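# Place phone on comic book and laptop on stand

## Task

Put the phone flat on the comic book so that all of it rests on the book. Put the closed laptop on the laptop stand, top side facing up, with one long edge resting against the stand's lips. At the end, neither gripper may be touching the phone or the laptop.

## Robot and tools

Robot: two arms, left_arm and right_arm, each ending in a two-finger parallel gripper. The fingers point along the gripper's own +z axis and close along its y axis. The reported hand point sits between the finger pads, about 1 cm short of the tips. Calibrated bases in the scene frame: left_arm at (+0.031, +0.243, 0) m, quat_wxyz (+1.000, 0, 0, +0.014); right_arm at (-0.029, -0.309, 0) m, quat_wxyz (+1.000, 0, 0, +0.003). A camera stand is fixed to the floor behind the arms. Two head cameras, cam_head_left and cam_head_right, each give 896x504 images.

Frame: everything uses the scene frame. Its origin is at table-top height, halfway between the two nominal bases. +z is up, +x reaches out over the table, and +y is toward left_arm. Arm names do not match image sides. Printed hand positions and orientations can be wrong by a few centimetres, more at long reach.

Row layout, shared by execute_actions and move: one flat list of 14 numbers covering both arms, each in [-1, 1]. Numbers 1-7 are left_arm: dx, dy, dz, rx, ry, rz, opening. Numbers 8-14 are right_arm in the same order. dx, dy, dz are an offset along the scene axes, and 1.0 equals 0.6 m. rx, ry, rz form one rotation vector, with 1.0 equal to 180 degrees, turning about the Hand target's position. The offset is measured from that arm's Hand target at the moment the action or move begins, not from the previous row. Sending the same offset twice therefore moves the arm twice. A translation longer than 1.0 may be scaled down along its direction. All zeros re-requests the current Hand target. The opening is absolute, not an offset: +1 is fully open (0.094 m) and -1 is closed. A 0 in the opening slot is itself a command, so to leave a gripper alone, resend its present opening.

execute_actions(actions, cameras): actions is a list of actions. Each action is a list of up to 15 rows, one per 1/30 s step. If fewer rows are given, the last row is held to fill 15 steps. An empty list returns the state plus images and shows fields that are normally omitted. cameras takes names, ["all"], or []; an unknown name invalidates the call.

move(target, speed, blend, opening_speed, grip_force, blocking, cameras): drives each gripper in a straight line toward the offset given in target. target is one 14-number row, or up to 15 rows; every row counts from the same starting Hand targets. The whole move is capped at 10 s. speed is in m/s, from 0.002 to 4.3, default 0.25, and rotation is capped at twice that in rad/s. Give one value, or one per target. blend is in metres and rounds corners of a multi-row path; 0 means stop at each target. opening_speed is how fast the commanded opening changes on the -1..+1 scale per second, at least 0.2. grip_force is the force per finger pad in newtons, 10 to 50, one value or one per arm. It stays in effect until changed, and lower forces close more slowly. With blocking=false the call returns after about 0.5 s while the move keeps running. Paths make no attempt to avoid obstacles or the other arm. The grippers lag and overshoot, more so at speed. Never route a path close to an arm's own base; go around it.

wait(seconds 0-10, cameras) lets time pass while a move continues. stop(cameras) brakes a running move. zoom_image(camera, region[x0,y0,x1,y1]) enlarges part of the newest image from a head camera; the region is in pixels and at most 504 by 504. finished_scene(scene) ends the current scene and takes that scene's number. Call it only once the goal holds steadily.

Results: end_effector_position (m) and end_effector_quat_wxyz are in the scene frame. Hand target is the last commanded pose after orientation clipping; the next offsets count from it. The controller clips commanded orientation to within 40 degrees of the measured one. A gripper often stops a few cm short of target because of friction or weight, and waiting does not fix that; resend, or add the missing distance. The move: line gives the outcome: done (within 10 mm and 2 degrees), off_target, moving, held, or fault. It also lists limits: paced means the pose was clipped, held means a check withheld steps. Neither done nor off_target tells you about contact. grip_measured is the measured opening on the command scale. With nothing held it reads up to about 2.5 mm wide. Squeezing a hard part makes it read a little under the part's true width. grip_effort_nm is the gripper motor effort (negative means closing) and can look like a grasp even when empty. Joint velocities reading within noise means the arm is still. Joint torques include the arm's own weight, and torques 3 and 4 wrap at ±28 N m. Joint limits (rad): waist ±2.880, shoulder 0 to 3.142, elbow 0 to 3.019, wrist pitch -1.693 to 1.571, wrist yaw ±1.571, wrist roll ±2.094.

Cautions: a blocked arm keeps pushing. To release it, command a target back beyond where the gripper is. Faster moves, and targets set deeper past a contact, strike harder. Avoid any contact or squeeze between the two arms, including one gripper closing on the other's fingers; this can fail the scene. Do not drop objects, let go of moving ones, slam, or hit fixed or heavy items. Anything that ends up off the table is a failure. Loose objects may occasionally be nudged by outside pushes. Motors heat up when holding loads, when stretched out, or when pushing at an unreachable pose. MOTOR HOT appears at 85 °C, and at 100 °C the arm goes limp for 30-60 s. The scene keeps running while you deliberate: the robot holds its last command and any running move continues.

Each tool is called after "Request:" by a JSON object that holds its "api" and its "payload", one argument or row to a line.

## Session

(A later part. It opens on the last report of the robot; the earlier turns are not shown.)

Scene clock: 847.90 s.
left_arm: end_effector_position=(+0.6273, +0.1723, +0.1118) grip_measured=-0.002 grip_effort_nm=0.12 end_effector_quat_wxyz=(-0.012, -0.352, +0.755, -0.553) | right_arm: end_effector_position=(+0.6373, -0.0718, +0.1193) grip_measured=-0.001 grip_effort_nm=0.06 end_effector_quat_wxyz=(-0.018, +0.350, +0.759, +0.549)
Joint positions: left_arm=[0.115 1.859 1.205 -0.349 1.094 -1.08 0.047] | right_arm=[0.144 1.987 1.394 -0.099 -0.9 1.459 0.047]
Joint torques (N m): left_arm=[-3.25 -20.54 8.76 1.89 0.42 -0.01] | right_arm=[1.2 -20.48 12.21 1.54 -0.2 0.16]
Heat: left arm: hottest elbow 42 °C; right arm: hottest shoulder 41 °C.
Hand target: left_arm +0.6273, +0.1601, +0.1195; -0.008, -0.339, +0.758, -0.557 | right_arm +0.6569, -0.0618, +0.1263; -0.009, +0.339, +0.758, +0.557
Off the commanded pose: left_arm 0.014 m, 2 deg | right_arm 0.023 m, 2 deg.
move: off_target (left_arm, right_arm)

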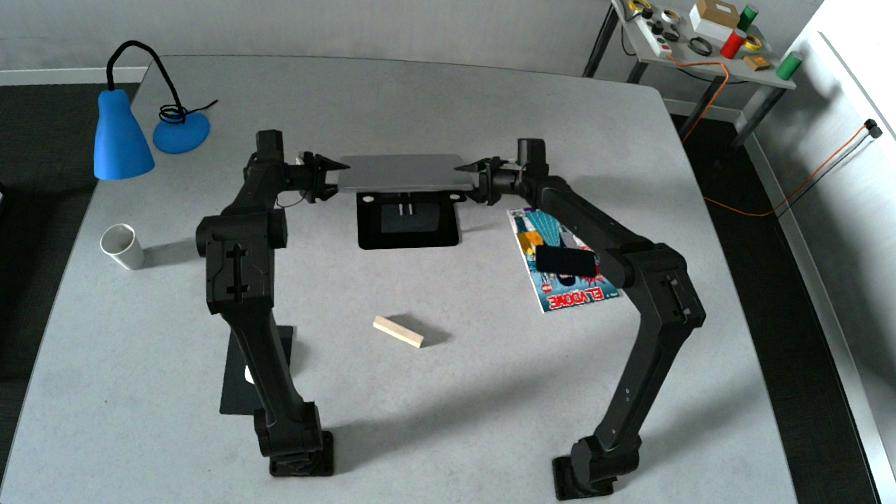

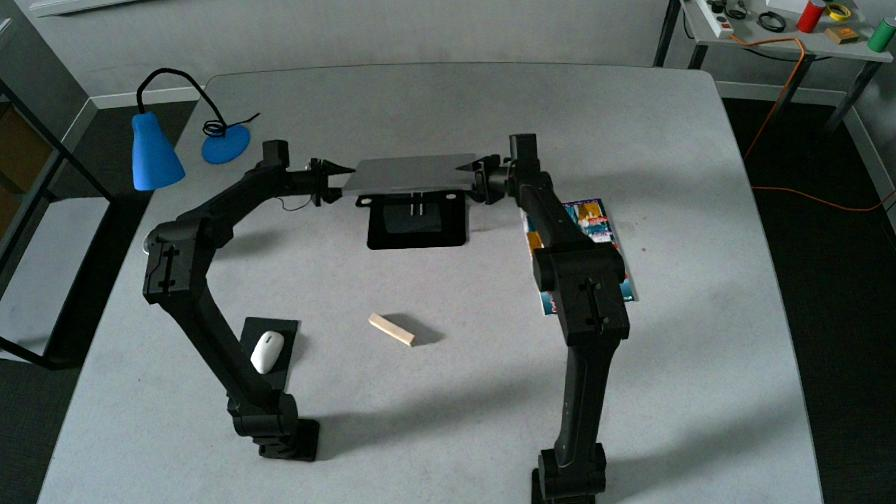

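Request:
{"api": "move", "payload": {
  "target": [0,0,0,0,0,0,-0.63,0,0,0,0,0,0,-0.63],
  "opening_speed": 0.3
}}

Request:
{"api": "move", "payload": {
  "target": [-0.06,0,0.04,0,0,0,-0.65,-0.06,0,0.04,0,0,0,-0.65],
  "speed": 0.06,
  "cameras": ["all"]
}}

Request:
{"api": "zoom_image", "payload": {
  "camera": "cam_head_left",
  "region": [300, 130, 520, 260]
}}

Request:
{"api": "zoom_image", "payload": {
  "camera": "cam_head_right",
  "region": [300, 130, 520, 260]
}}

Scene clock: 852.70 s.
left_arm: end_effector_position=(+0.6224, +0.1718, +0.1051) grip_measured=-0.602 grip_effort_nm=-0.95 end_effector_quat_wxyz=(-0.013, -0.354, +0.756, -0.550) | right_arm: end_effector_position=(+0.6378, -0.0718, +0.1139) grip_measured=-0.556 grip_effort_nm=-1.01 end_effector_quat_wxyz=(-0.015, +0.345, +0.762, +0.548)
Joint positions: left_arm=[0.114 1.859 1.188 -0.342 1.088 -1.074 0.019] | right_arm=[0.144 1.996 1.394 -0.095 -0.899 1.443 0.021]
Joint torques (N m): left_arm=[-2.96 -20.25 10.1 1.68 0.65 -0.14] | right_arm=[1.32 -21.25 12.16 1.32 -0.26 0.33]
Heat: left arm: hottest elbow 42 °C; right arm: hottest shoulder 41 °C.
Hand target: left_arm +0.6272, +0.1599, +0.1195; -0.008, -0.339, +0.758, -0.557 | right_arm +0.6568, -0.0618, +0.1262; -0.009, +0.339, +0.758, +0.557
Off the commanded pose: left_arm 0.019 m, 2 deg | right_arm 0.025 m, 2 deg.
move: off_target (left_arm, right_arm)

Scene clock: 853.87 s.
left_arm: end_effector_position=(+0.6001, +0.1697, +0.1089) grip_measured=-0.604 grip_effort_nm=-1.01 end_effector_quat_wxyz=(-0.012, -0.357, +0.758, -0.545) | right_arm: end_effector_position=(+0.6241, -0.0726, +0.1172) grip_measured=-0.563 grip_effort_nm=-1.03 end_effector_quat_wxyz=(-0.013, +0.343, +0.765, +0.545)
Joint positions: left_arm=[0.114 1.802 1.12 -0.338 1.074 -1.071 0.019] | right_arm=[0.147 1.961 1.351 -0.094 -0.894 1.432 0.021]
Joint torques (N m): left_arm=[-2.49 -23.18 8.23 0.36 1.36 -0.02] | right_arm=[1.73 -26.64 7.68 1.43 -0.22 0.48]
Heat: left arm: hottest elbow 41 °C; right arm: hottest shoulder 41 °C.
Hand target: left_arm +0.5913, +0.1599, +0.1435; -0.008, -0.339, +0.758, -0.557 | right_arm +0.6208, -0.0618, +0.1502; -0.009, +0.339, +0.758, +0.557
Off the commanded pose: left_arm 0.037 m, 3 deg | right_arm 0.035 m, 2 deg.
move: off_target (left_arm, right_arm)

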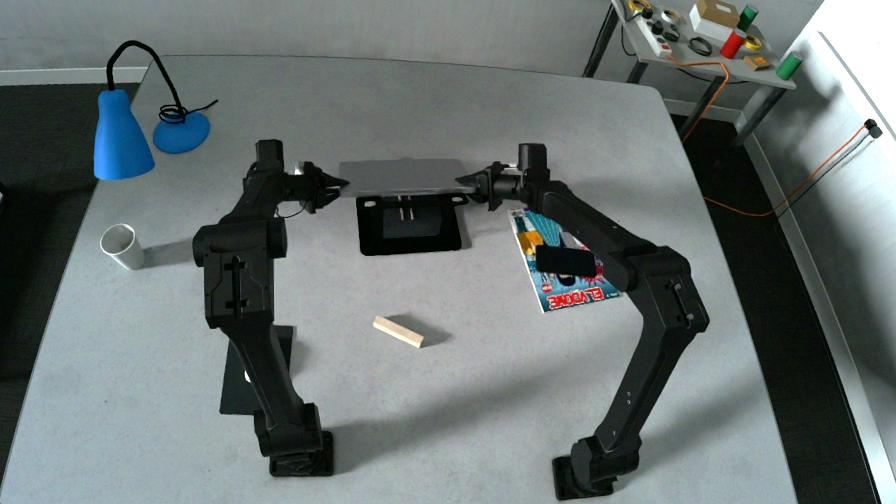

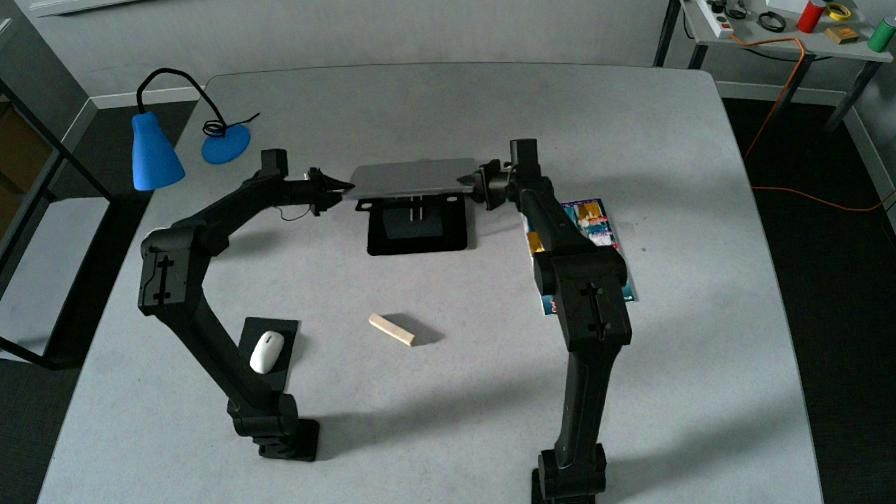

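Scaled by 2.291.

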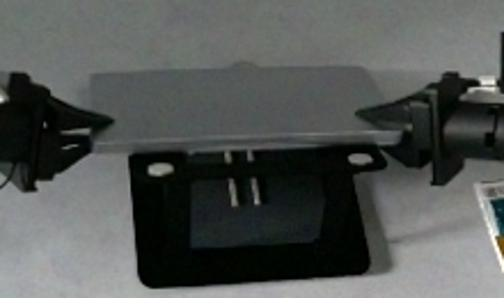

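Scaled by 2.291.

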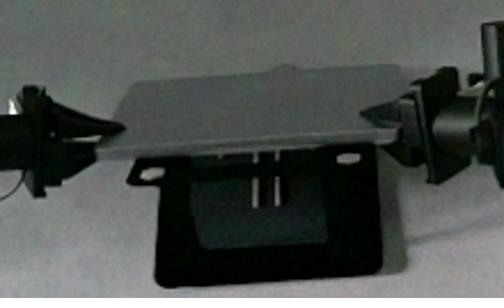

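Request:
{"api": "move", "payload": {
  "target": [0,0,0.06,0,0,0,-0.65,0,0,0.06,0,0,0,-0.65],
  "speed": 0.06,
  "cameras": ["all"]
}}

Request:
{"api": "zoom_image", "payload": {
  "camera": "cam_head_left",
  "region": [300, 130, 520, 260]
}}

Request:
{"api": "zoom_image", "payload": {
  "camera": "cam_head_right",
  "region": [300, 130, 520, 260]
}}

Scene clock: 858.00 s.
left_arm: end_effector_position=(+0.5884, +0.1687, +0.1244) grip_measured=-0.609 grip_effort_nm=-1.00 end_effector_quat_wxyz=(-0.031, -0.375, +0.756, -0.536) | right_arm: end_effector_position=(+0.6161, -0.0736, +0.1275) grip_measured=-0.570 grip_effort_nm=-1.04 end_effector_quat_wxyz=(-0.026, +0.354, +0.766, +0.536)
Joint positions: left_arm=[0.114 1.756 1.12 -0.433 1.067 -1.078 0.018] | right_arm=[0.147 1.931 1.351 -0.163 -0.892 1.432 0.02]
Joint torques (N m): left_arm=[-2.61 -23.41 11.48 0.32 1.67 0.09] | right_arm=[1.61 -27.87 9.92 1.13 -0.35 0.49]
Heat: left arm: hottest elbow 41 °C; right arm: hottest shoulder 41 °C.
Hand target: left_arm +0.5913, +0.1599, +0.1795; -0.008, -0.339, +0.758, -0.557 | right_arm +0.6208, -0.0618, +0.1862; -0.009, +0.339, +0.758, +0.557
Off the commanded pose: left_arm 0.056 m, 5 deg | right_arm 0.060 m, 4 deg.
move: off_target (left_arm, right_arm)

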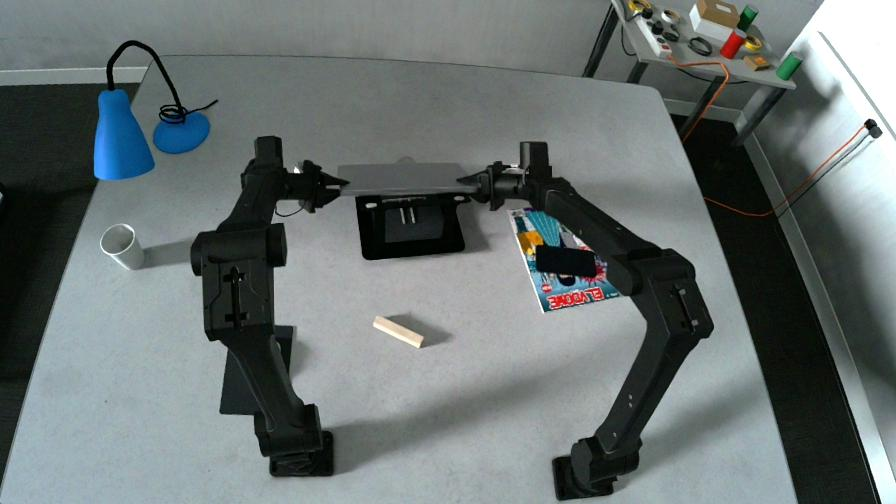

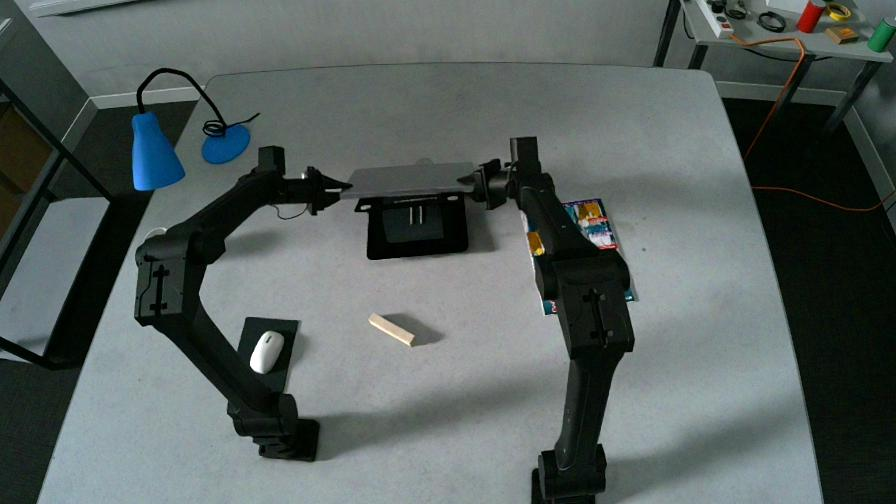

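Scaled by 2.291.

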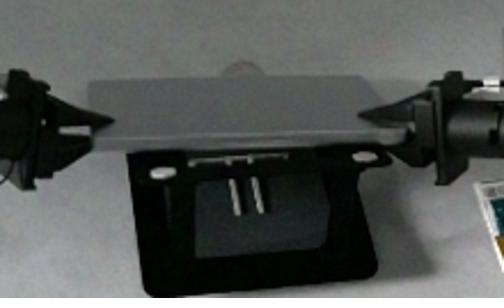

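Scaled by 2.291.

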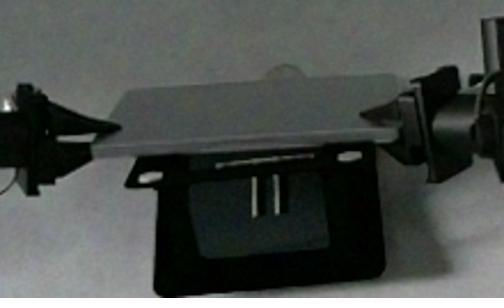

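Request:
{"api": "move", "payload": {
  "target": [0,0,-0.10,0,0,0,-0.65,0,0,-0.10,0,0,0,-0.65],
  "speed": 0.05
}}

Request:
{"api": "move", "payload": {
  "target": [0,0,0,0,0,0,-0.3,0,0,0,0,0,0,-0.3],
  "opening_speed": 0.3,
  "cameras": ["all"]
}}

Request:
{"api": "zoom_image", "payload": {
  "camera": "cam_head_left",
  "region": [300, 130, 520, 260]
}}

Request:
{"api": "zoom_image", "payload": {
  "camera": "cam_head_right",
  "region": [300, 130, 520, 260]
}}

Scene clock: 865.33 s.
left_arm: end_effector_position=(+0.5906, +0.1689, +0.1113) grip_measured=-0.611 grip_effort_nm=-1.01 end_effector_quat_wxyz=(-0.013, -0.359, +0.756, -0.547) | right_arm: end_effector_position=(+0.6158, -0.0735, +0.1203) grip_measured=-0.573 grip_effort_nm=-1.03 end_effector_quat_wxyz=(-0.010, +0.341, +0.764, +0.548)
Joint positions: left_arm=[0.116 1.779 1.089 -0.325 1.08 -1.08 0.018] | right_arm=[0.147 1.939 1.317 -0.069 -0.893 1.437 0.02]
Joint torques (N m): left_arm=[-2.67 -18.2 9.02 1.92 1.18 0.14] | right_arm=[1.67 -21.54 8.57 2.41 -0.22 0.43]
Heat: left arm: hottest elbow 40 °C; right arm: hottest shoulder 41 °C.
Hand target: left_arm +0.5912, +0.1600, +0.1194; -0.008, -0.339, +0.758, -0.557 | right_arm +0.6208, -0.0618, +0.1262; -0.009, +0.339, +0.758, +0.557
Off the commanded pose: left_arm 0.012 m, 3 deg | right_arm 0.014 m, 1 deg.
move: off_target (left_arm, right_arm)

Scene clock: 866.80 s.
left_arm: end_effector_position=(+0.5872, +0.1671, +0.1059) grip_measured=-0.303 grip_effort_nm=0.13 end_effector_quat_wxyz=(-0.020, -0.357, +0.754, -0.550) | right_arm: end_effector_position=(+0.6170, -0.0733, +0.1162) grip_measured=-0.302 grip_effort_nm=0.05 end_effector_quat_wxyz=(-0.016, +0.352, +0.759, +0.548)
Joint positions: left_arm=[0.116 1.788 1.081 -0.321 1.093 -1.076 0.033] | right_arm=[0.148 1.947 1.316 -0.058 -0.891 1.465 0.033]
Joint torques (N m): left_arm=[-2.14 -19.14 9.31 1.8 0.69 0.07] | right_arm=[1.61 -22.3 8.57 2.07 -0.27 0.12]
Heat: left arm: hottest elbow 40 °C; right arm: hottest shoulder 41 °C.
Hand target: left_arm +0.5912, +0.1600, +0.1195; -0.008, -0.339, +0.758, -0.557 | right_arm +0.6207, -0.0617, +0.1260; -0.009, +0.339, +0.758, +0.557
Off the commanded pose: left_arm 0.016 m, 3 deg | right_arm 0.016 m, 2 deg.
move: off_target (left_arm, right_arm)

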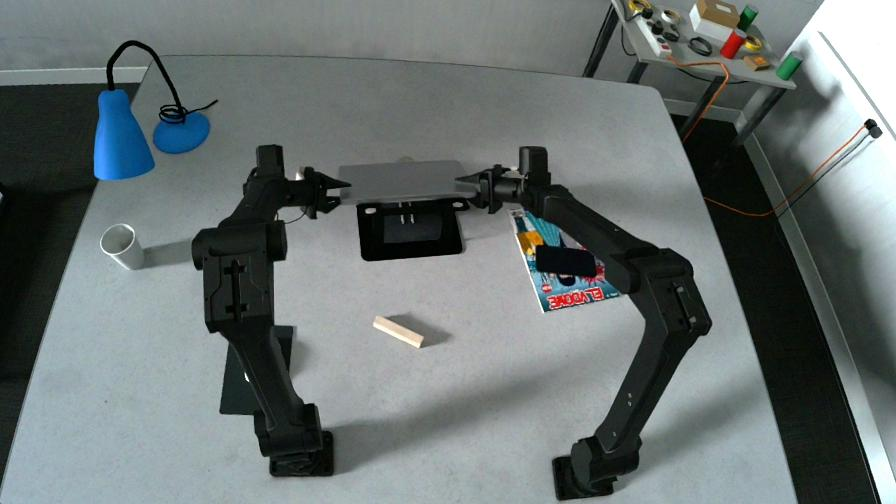

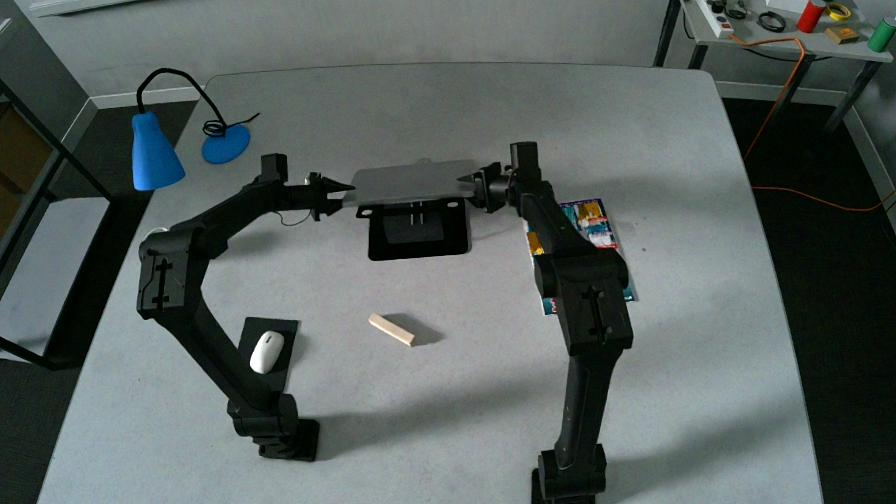

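Scaled by 2.291.

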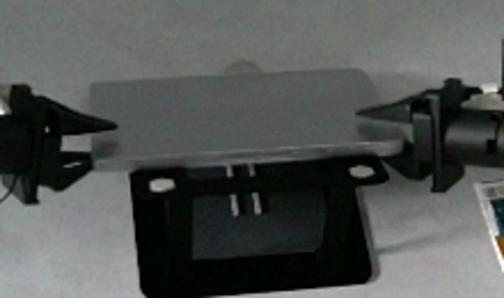

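Scaled by 2.291.

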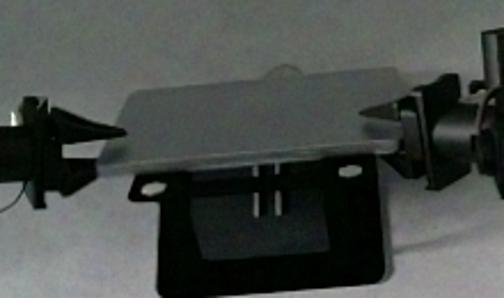

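Request:
{"api": "move", "payload": {
  "target": [0,0,0.005,0,0,0,-0.2,-0.003,-0.02,0.01,0,0,0,-0.2],
  "speed": 0.05,
  "cameras": ["all"]
}}

Request:
{"api": "zoom_image", "payload": {
  "camera": "cam_head_left",
  "region": [420, 140, 520, 230]
}}

Request:
{"api": "zoom_image", "payload": {
  "camera": "cam_head_right",
  "region": [420, 140, 520, 230]
}}

Request:
{"api": "zoom_image", "payload": {
  "camera": "cam_head_left",
  "region": [300, 140, 400, 230]
}}

Scene clock: 873.13 s.
left_arm: end_effector_position=(+0.5871, +0.1670, +0.1061) grip_measured=-0.202 grip_effort_nm=0.13 end_effector_quat_wxyz=(-0.021, -0.357, +0.754, -0.551) | right_arm: end_effector_position=(+0.6160, -0.0721, +0.1177) grip_measured=-0.201 grip_effort_nm=0.06 end_effector_quat_wxyz=(-0.019, +0.347, +0.758, +0.551)
Joint positions: left_arm=[0.116 1.788 1.081 -0.321 1.095 -1.076 0.037] | right_arm=[0.148 1.947 1.316 -0.054 -0.903 1.464 0.038]
Joint torques (N m): left_arm=[-2.37 -19.19 9.57 1.4 0.51 0.1] | right_arm=[0.26 -23.65 8.23 1.13 -0.37 0.03]
Heat: left arm: hottest elbow 40 °C; right arm: hottest shoulder 42 °C.
Hand target: left_arm +0.5912, +0.1600, +0.1224; -0.008, -0.339, +0.758, -0.557 | right_arm +0.6189, -0.0737, +0.1321; -0.009, +0.339, +0.758, +0.557
Off the commanded pose: left_arm 0.018 m, 3 deg | right_arm 0.015 m, 2 deg.
move: off_target (left_arm, right_arm)

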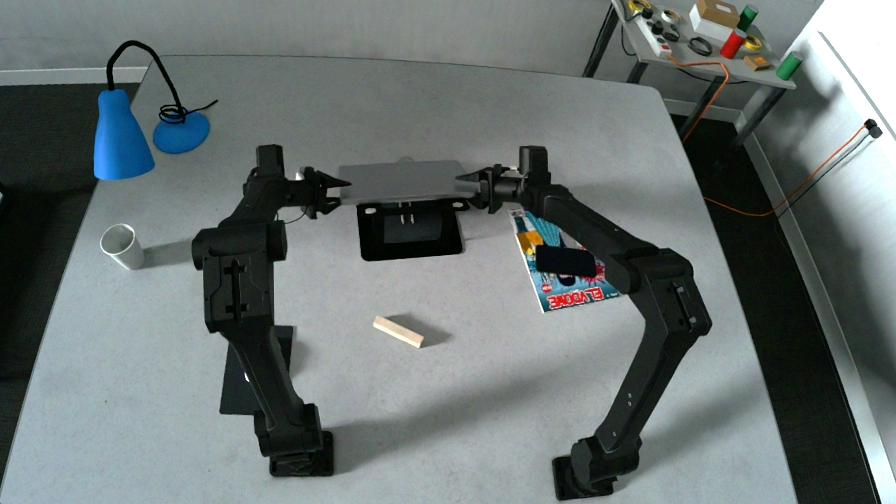

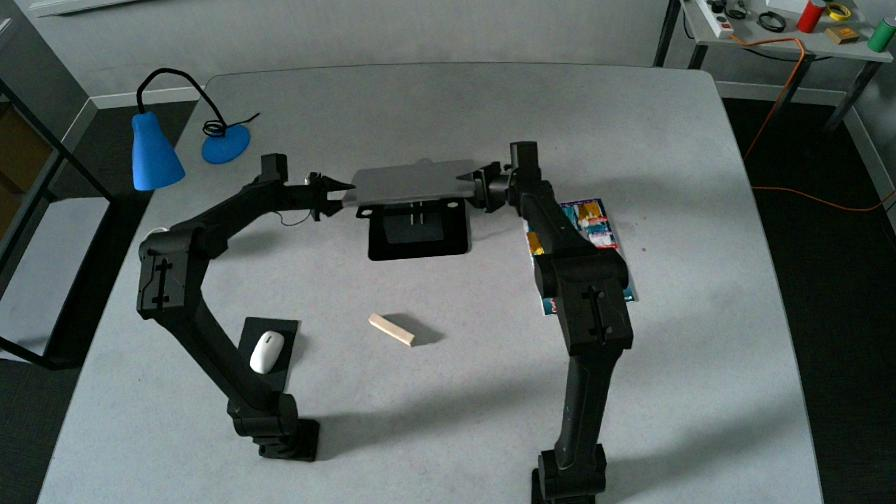

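Scaled by 5.040.

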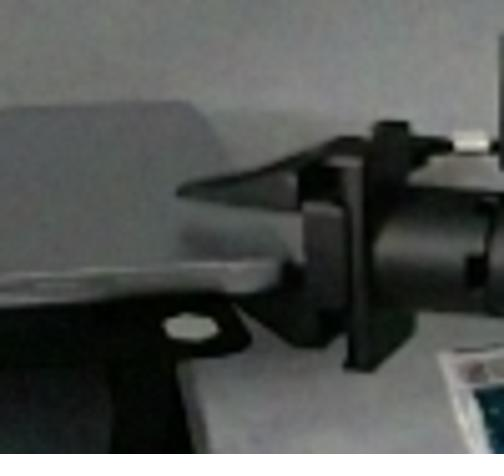

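Scaled by 5.040.

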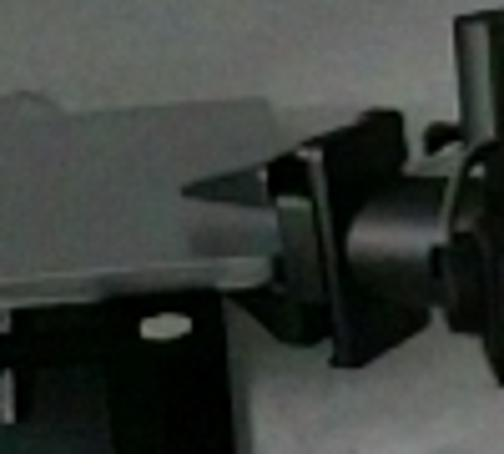

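Scaled by 5.040.

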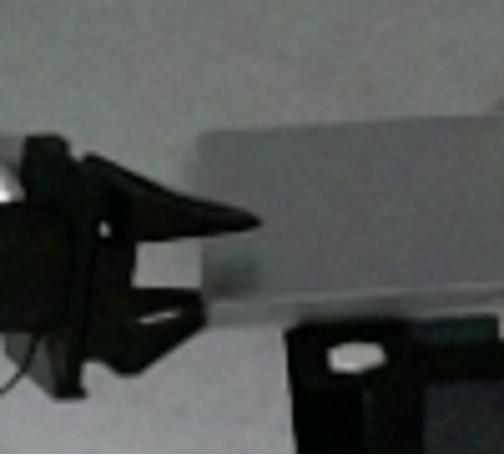

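Request:
{"api": "move", "payload": {
  "target": [0,0,0.0,0,0,0,-0.2,-0.005,-0.02,0.0,0,0,0,-0.2],
  "speed": 0.05,
  "cameras": ["all"]
}}

Request:
{"api": "zoom_image", "payload": {
  "camera": "cam_head_left",
  "region": [420, 140, 520, 230]
}}

Scene clock: 876.27 s.
left_arm: end_effector_position=(+0.5871, +0.1670, +0.1061) grip_measured=-0.202 grip_effort_nm=0.13 end_effector_quat_wxyz=(-0.021, -0.357, +0.754, -0.551) | right_arm: end_effector_position=(+0.6158, -0.0771, +0.1190) grip_measured=-0.201 grip_effort_nm=0.07 end_effector_quat_wxyz=(-0.018, +0.340, +0.759, +0.554)
Joint positions: left_arm=[0.116 1.788 1.081 -0.321 1.095 -1.076 0.037] | right_arm=[0.138 1.946 1.316 -0.059 -0.919 1.445 0.038]
Joint torques (N m): left_arm=[-2.2 -19.6 9.51 1.52 0.61 0.09] | right_arm=[-0.38 -24.29 7.39 0.85 -0.34 0.03]
Heat: left arm: hottest elbow 39 °C; right arm: hottest shoulder 42 °C.
Hand target: left_arm +0.5912, +0.1600, +0.1224; -0.008, -0.339, +0.758, -0.557 | right_arm +0.6159, -0.0858, +0.1320; -0.009, +0.339, +0.758, +0.557
Off the commanded pose: left_arm 0.018 m, 3 deg | right_arm 0.016 m, 1 deg.
move: off_target (left_arm, right_arm)

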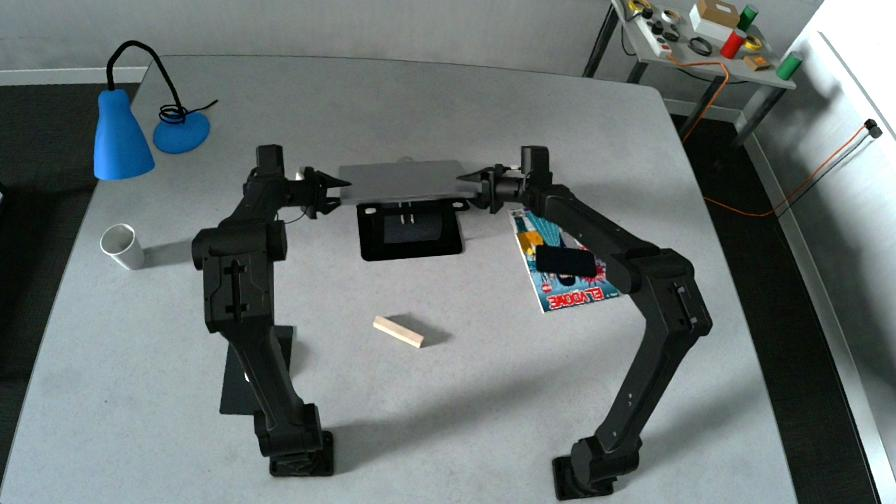

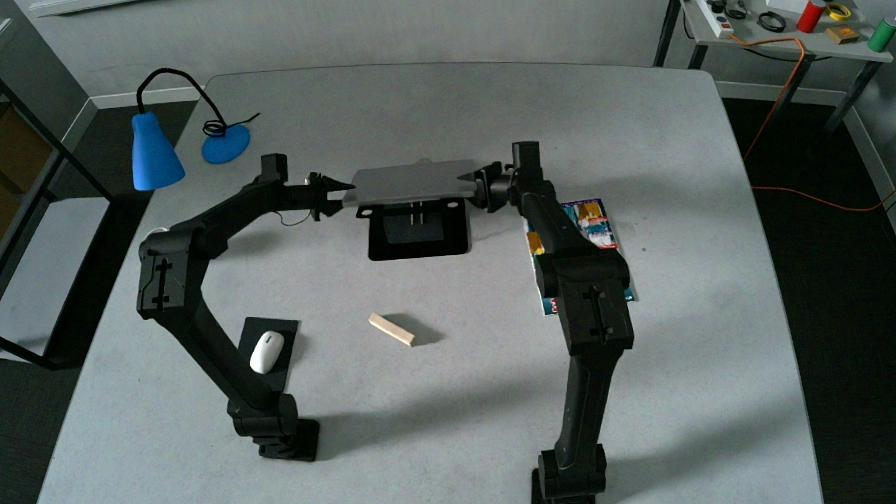

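Scaled by 5.040.

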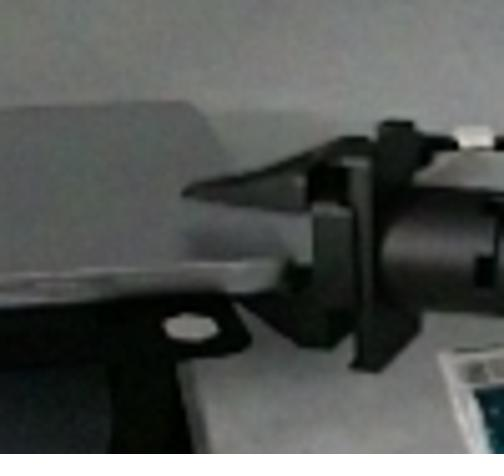

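Request:
{"api": "move", "payload": {
  "target": [0,0,0.0,0,0,0,-0.2,0.0,-0.025,0.0,0,0,0,-0.2],
  "speed": 0.05,
  "cameras": ["all"]
}}

Request:
{"api": "zoom_image", "payload": {
  "camera": "cam_head_left",
  "region": [420, 140, 520, 230]
}}

Scene clock: 880.30 s.
left_arm: end_effector_position=(+0.5871, +0.1670, +0.1061) grip_measured=-0.202 grip_effort_nm=0.13 end_effector_quat_wxyz=(-0.021, -0.357, +0.754, -0.551) | right_arm: end_effector_position=(+0.6173, -0.0942, +0.1213) grip_measured=-0.201 grip_effort_nm=0.07 end_effector_quat_wxyz=(-0.016, +0.340, +0.759, +0.555)
Joint positions: left_arm=[0.116 1.788 1.081 -0.321 1.095 -1.076 0.037] | right_arm=[0.109 1.94 1.316 -0.082 -0.939 1.418 0.038]
Joint torques (N m): left_arm=[-2.84 -19.31 9.63 1.31 0.57 0.08] | right_arm=[-0.21 -24 7.24 0.91 -0.36 0.02]
Heat: left arm: hottest elbow 39 °C; right arm: hottest shoulder 43 °C.
Hand target: left_arm +0.5912, +0.1600, +0.1224; -0.008, -0.339, +0.758, -0.557 | right_arm +0.6159, -0.1008, +0.1320; -0.009, +0.339, +0.758, +0.557
Off the commanded pose: left_arm 0.018 m, 3 deg | right_arm 0.013 m, 1 deg.
move: off_target (left_arm, right_arm)

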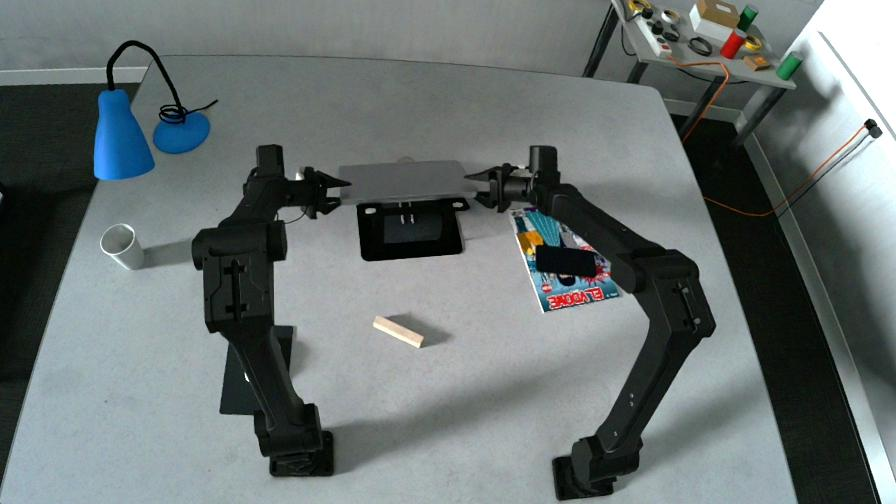

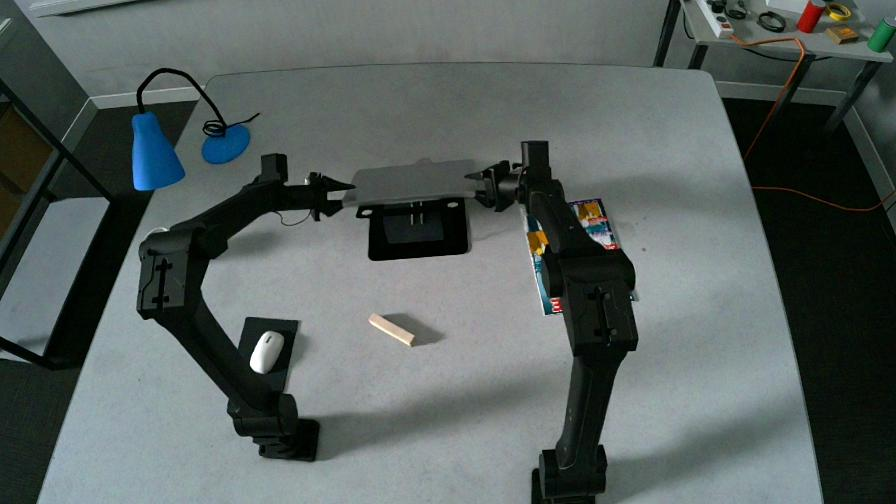

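Scaled by 5.040.

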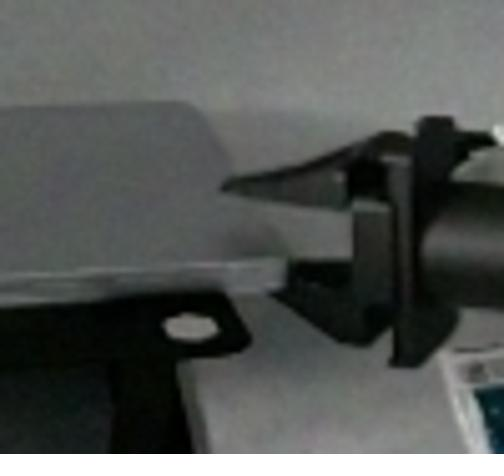

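Request:
{"api": "move", "payload": {
  "target": [0.003,0,-0.003,0,0,0,-0.2,0.003,0.008,-0.005,0,0,0,-0.2],
  "speed": 0.05
}}

Request:
{"api": "move", "payload": {
  "target": [0,0,0,0,0,0,-0.65,0,0,0,0,0,0,-0.65],
  "opening_speed": 0.3
}}

Request:
{"api": "move", "payload": {
  "target": [-0.02,0,0.09,0,0,0,-0.68,-0.02,0,0.09,0,0,0,-0.68],
  "speed": 0.06,
  "cameras": ["all"]
}}

Request:
{"api": "zoom_image", "payload": {
  "camera": "cam_head_left",
  "region": [300, 130, 520, 260]
}}

Request:
{"api": "zoom_image", "payload": {
  "camera": "cam_head_right",
  "region": [300, 130, 520, 260]
}}

Scene clock: 884.03 s.
left_arm: end_effector_position=(+0.5871, +0.1670, +0.1061) grip_measured=-0.202 grip_effort_nm=0.13 end_effector_quat_wxyz=(-0.021, -0.357, +0.754, -0.551) | right_arm: end_effector_position=(+0.6175, -0.0943, +0.1212) grip_measured=-0.201 grip_effort_nm=0.06 end_effector_quat_wxyz=(-0.015, +0.341, +0.759, +0.555)
Joint positions: left_arm=[0.116 1.788 1.081 -0.321 1.095 -1.076 0.037] | right_arm=[0.109 1.94 1.316 -0.082 -0.937 1.417 0.038]
Joint torques (N m): left_arm=[-2.43 -19.43 9.96 1.8 0.59 0.09] | right_arm=[0.32 -23.12 7.56 1.18 -0.22 0.1]
Heat: left arm: hottest elbow 39 °C; right arm: hottest shoulder 42 °C.
Hand target: left_arm +0.5930, +0.1600, +0.1206; -0.008, -0.339, +0.758, -0.557 | right_arm +0.6177, -0.0960, +0.1290; -0.009, +0.339, +0.758, +0.557
Off the commanded pose: left_arm 0.017 m, 3 deg | right_arm 0.008 m, 1 deg.
move: off_target (left_arm)

Scene clock: 886.07 s.
left_arm: end_effector_position=(+0.5869, +0.1666, +0.1068) grip_measured=-0.599 grip_effort_nm=-1.00 end_effector_quat_wxyz=(-0.021, -0.355, +0.754, -0.553) | right_arm: end_effector_position=(+0.6172, -0.0948, +0.1198) grip_measured=-0.644 grip_effort_nm=-1.01 end_effector_quat_wxyz=(-0.009, +0.335, +0.762, +0.553)
Joint positions: left_arm=[0.116 1.788 1.081 -0.32 1.1 -1.075 0.019] | right_arm=[0.109 1.94 1.314 -0.082 -0.933 1.399 0.017]
Joint torques (N m): left_arm=[-3.55 -18.14 9.89 1.43 0.31 0.01] | right_arm=[0.38 -23.18 7.73 1.2 -0.37 0.27]
Heat: left arm: hottest elbow 39 °C; right arm: hottest shoulder 42 °C.
Hand target: left_arm +0.5930, +0.1601, +0.1206; -0.008, -0.339, +0.758, -0.557 | right_arm +0.6178, -0.0960, +0.1291; -0.009, +0.339, +0.758, +0.557
Off the commanded pose: left_arm 0.016 m, 2 deg | right_arm 0.009 m, 1 deg.
move: off_target (left_arm)

Scene clock: 887.50 s.
left_arm: end_effector_position=(+0.5741, +0.1658, +0.1244) grip_measured=-0.604 grip_effort_nm=-1.00 end_effector_quat_wxyz=(-0.043, -0.379, +0.751, -0.539) | right_arm: end_effector_position=(+0.6062, -0.0967, +0.1370) grip_measured=-0.653 grip_effort_nm=-1.04 end_effector_quat_wxyz=(-0.030, +0.358, +0.761, +0.541)
Joint positions: left_arm=[0.115 1.732 1.081 -0.431 1.082 -1.089 0.019] | right_arm=[0.109 1.891 1.314 -0.183 -0.926 1.416 0.016]
Joint torques (N m): left_arm=[-2.49 -22.42 11.55 0.75 1.11 0.31] | right_arm=[0.5 -26.93 8.44 0.98 -0.53 0.14]
Heat: left arm: hottest elbow 39 °C; right arm: hottest shoulder 42 °C.
Hand target: left_arm +0.5810, +0.1599, +0.1745; -0.008, -0.339, +0.758, -0.557 | right_arm +0.6058, -0.0960, +0.1831; -0.009, +0.339, +0.758, +0.557
Off the commanded pose: left_arm 0.051 m, 6 deg | right_arm 0.046 m, 4 deg.
move: off_target (left_arm, right_arm)

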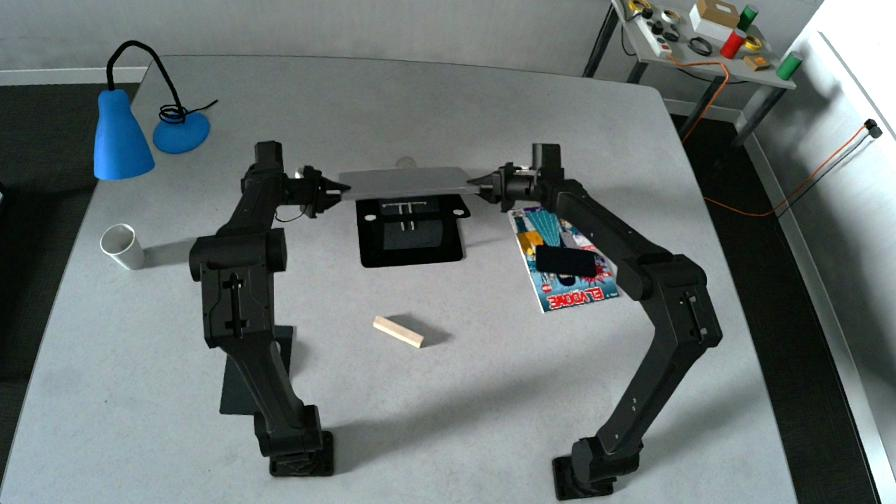

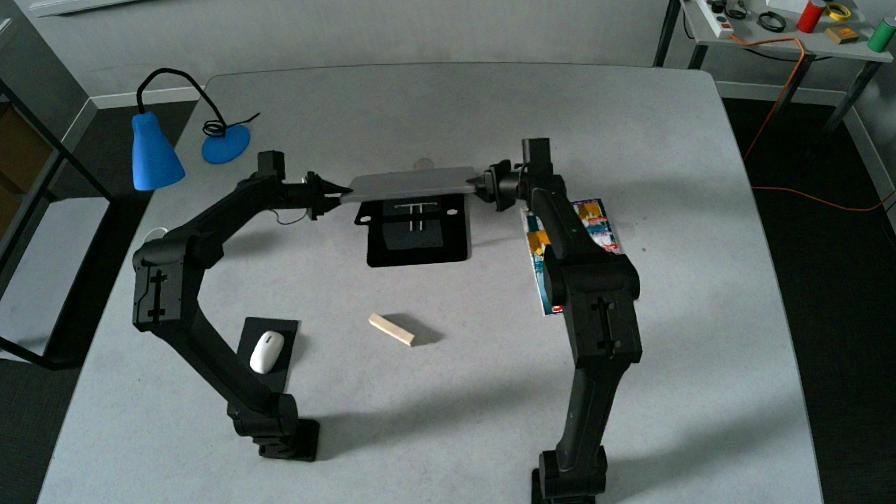

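Scaled by 2.291.

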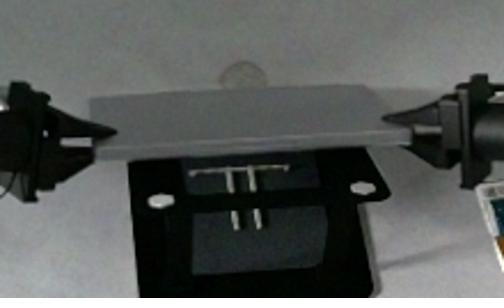

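Scaled by 2.291.

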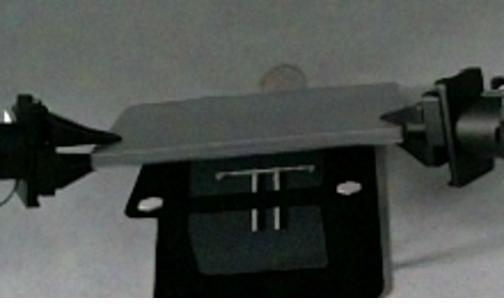

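Request:
{"api": "move", "payload": {
  "target": [0.0,0,0.06,0,0,0,-0.68,0.0,0,0.06,0,0,0,-0.68],
  "speed": 0.06,
  "cameras": ["all"]
}}

Request:
{"api": "zoom_image", "payload": {
  "camera": "cam_head_left",
  "region": [300, 130, 520, 260]
}}

Request:
{"api": "zoom_image", "payload": {
  "camera": "cam_head_right",
  "region": [300, 130, 520, 260]
}}

Scene clock: 891.57 s.
left_arm: end_effector_position=(+0.5607, +0.1642, +0.1426) grip_measured=-0.606 grip_effort_nm=-1.00 end_effector_quat_wxyz=(-0.061, -0.394, +0.747, -0.531) | right_arm: end_effector_position=(+0.5945, -0.0982, +0.1539) grip_measured=-0.654 grip_effort_nm=-1.04 end_effector_quat_wxyz=(-0.047, +0.373, +0.760, +0.530)
Joint positions: left_arm=[0.115 1.681 1.081 -0.529 1.077 -1.094 0.018] | right_arm=[0.109 1.846 1.314 -0.272 -0.925 1.423 0.016]
Joint torques (N m): left_arm=[-2.26 -22.89 15.49 0.7 1.3 0.3] | right_arm=[0.56 -26.7 11.22 1.07 -0.6 0.08]
Heat: left arm: hottest elbow 39 °C; right arm: hottest shoulder 42 °C.
Hand target: left_arm +0.5810, +0.1599, +0.2105; -0.008, -0.339, +0.758, -0.557 | right_arm +0.6058, -0.0960, +0.2191; -0.009, +0.339, +0.758, +0.557
Off the commanded pose: left_arm 0.071 m, 9 deg | right_arm 0.066 m, 7 deg.
move: off_target (left_arm, right_arm)

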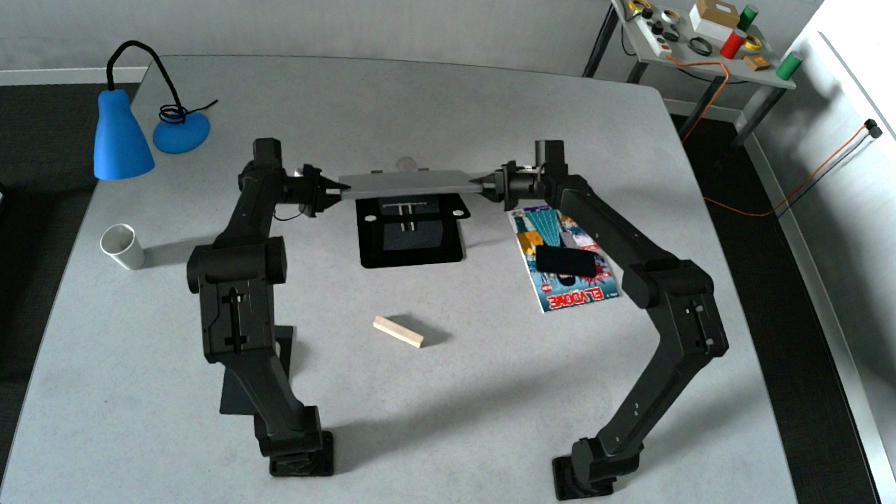

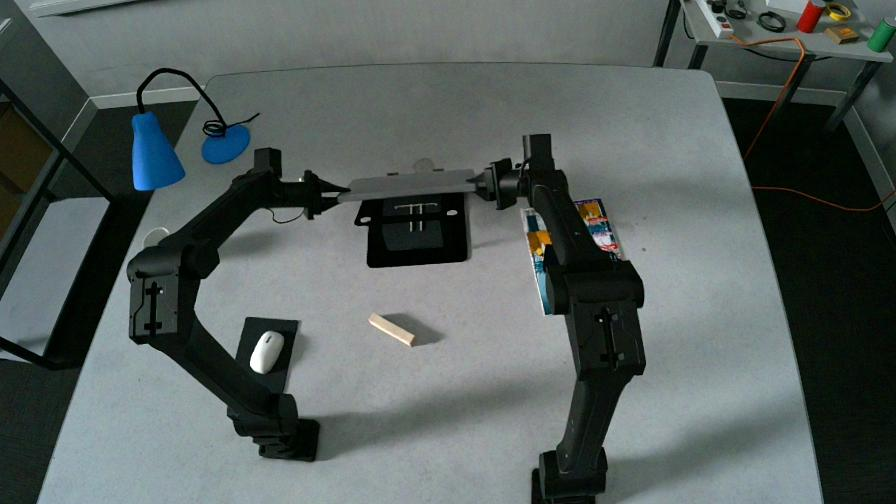

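Scaled by 2.291.

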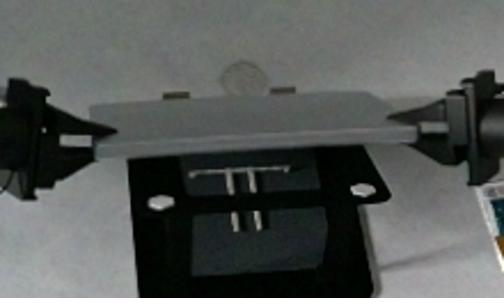

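Scaled by 2.291.

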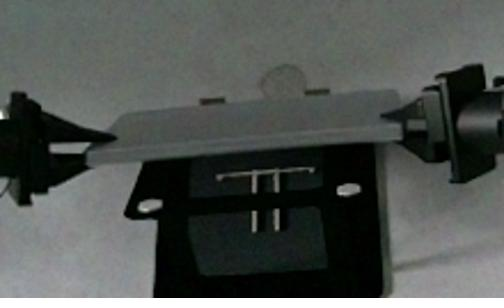

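Request:
{"api": "move", "payload": {
  "target": [-0.03,0,-0.05,0,0,0,-0.68,-0.03,0,-0.05,0,0,0,-0.68],
  "speed": 0.06,
  "cameras": ["all"]
}}

Request:
{"api": "zoom_image", "payload": {
  "camera": "cam_head_left",
  "region": [300, 130, 520, 260]
}}

Request:
{"api": "zoom_image", "payload": {
  "camera": "cam_head_right",
  "region": [300, 130, 520, 260]
}}

Scene clock: 901.40 s.
left_arm: end_effector_position=(+0.5584, +0.1636, +0.1384) grip_measured=-0.608 grip_effort_nm=-1.01 end_effector_quat_wxyz=(-0.051, -0.385, +0.750, -0.535) | right_arm: end_effector_position=(+0.5899, -0.0991, +0.1487) grip_measured=-0.655 grip_effort_nm=-1.04 end_effector_quat_wxyz=(-0.035, +0.366, +0.759, +0.538)
Joint positions: left_arm=[0.115 1.678 1.059 -0.487 1.08 -1.087 0.018] | right_arm=[0.109 1.838 1.273 -0.203 -0.922 1.429 0.016]
Joint torques (N m): left_arm=[-2.2 -21.25 10.22 2.02 1.27 0.35] | right_arm=[0.85 -25.88 7.69 1.91 -0.59 0.05]
Heat: left arm: hottest elbow 40 °C; right arm: hottest shoulder 42 °C.
Hand target: left_arm +0.5630, +0.1599, +0.1806; -0.008, -0.339, +0.758, -0.557 | right_arm +0.5878, -0.0960, +0.1891; -0.009, +0.339, +0.758, +0.557
Off the commanded pose: left_arm 0.042 m, 8 deg | right_arm 0.040 m, 5 deg.
move: off_target (left_arm, right_arm)

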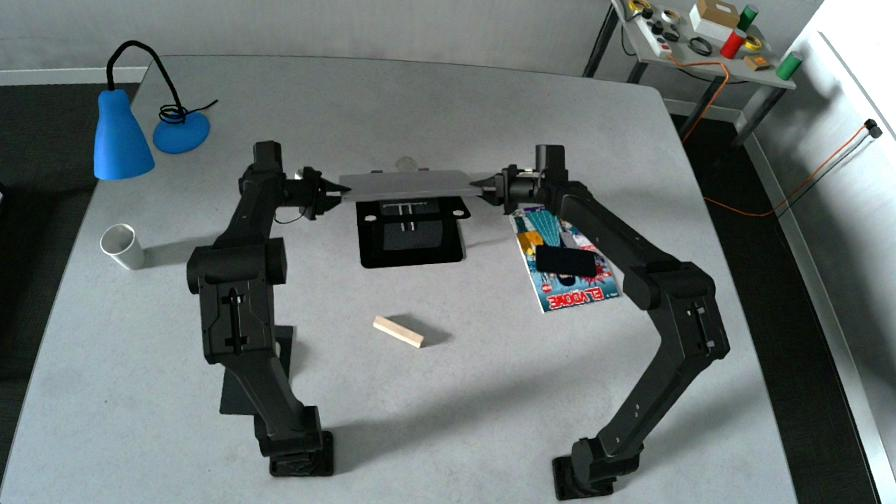

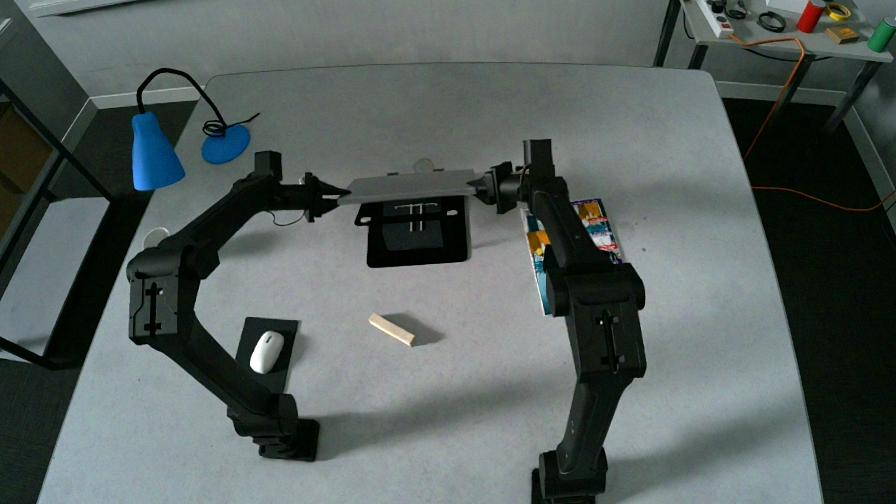

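Scaled by 2.291.

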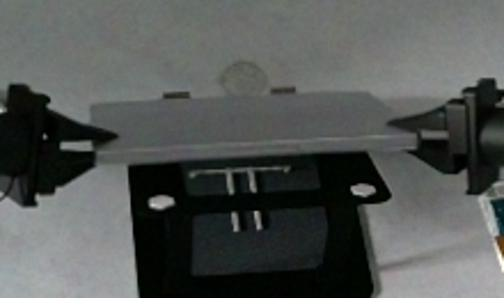

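Scaled by 2.291.

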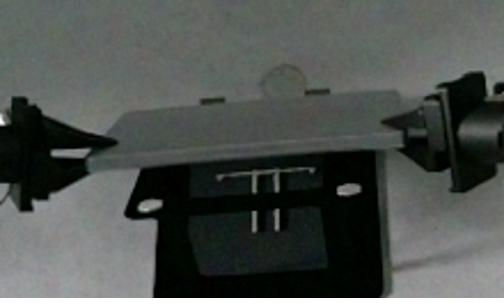

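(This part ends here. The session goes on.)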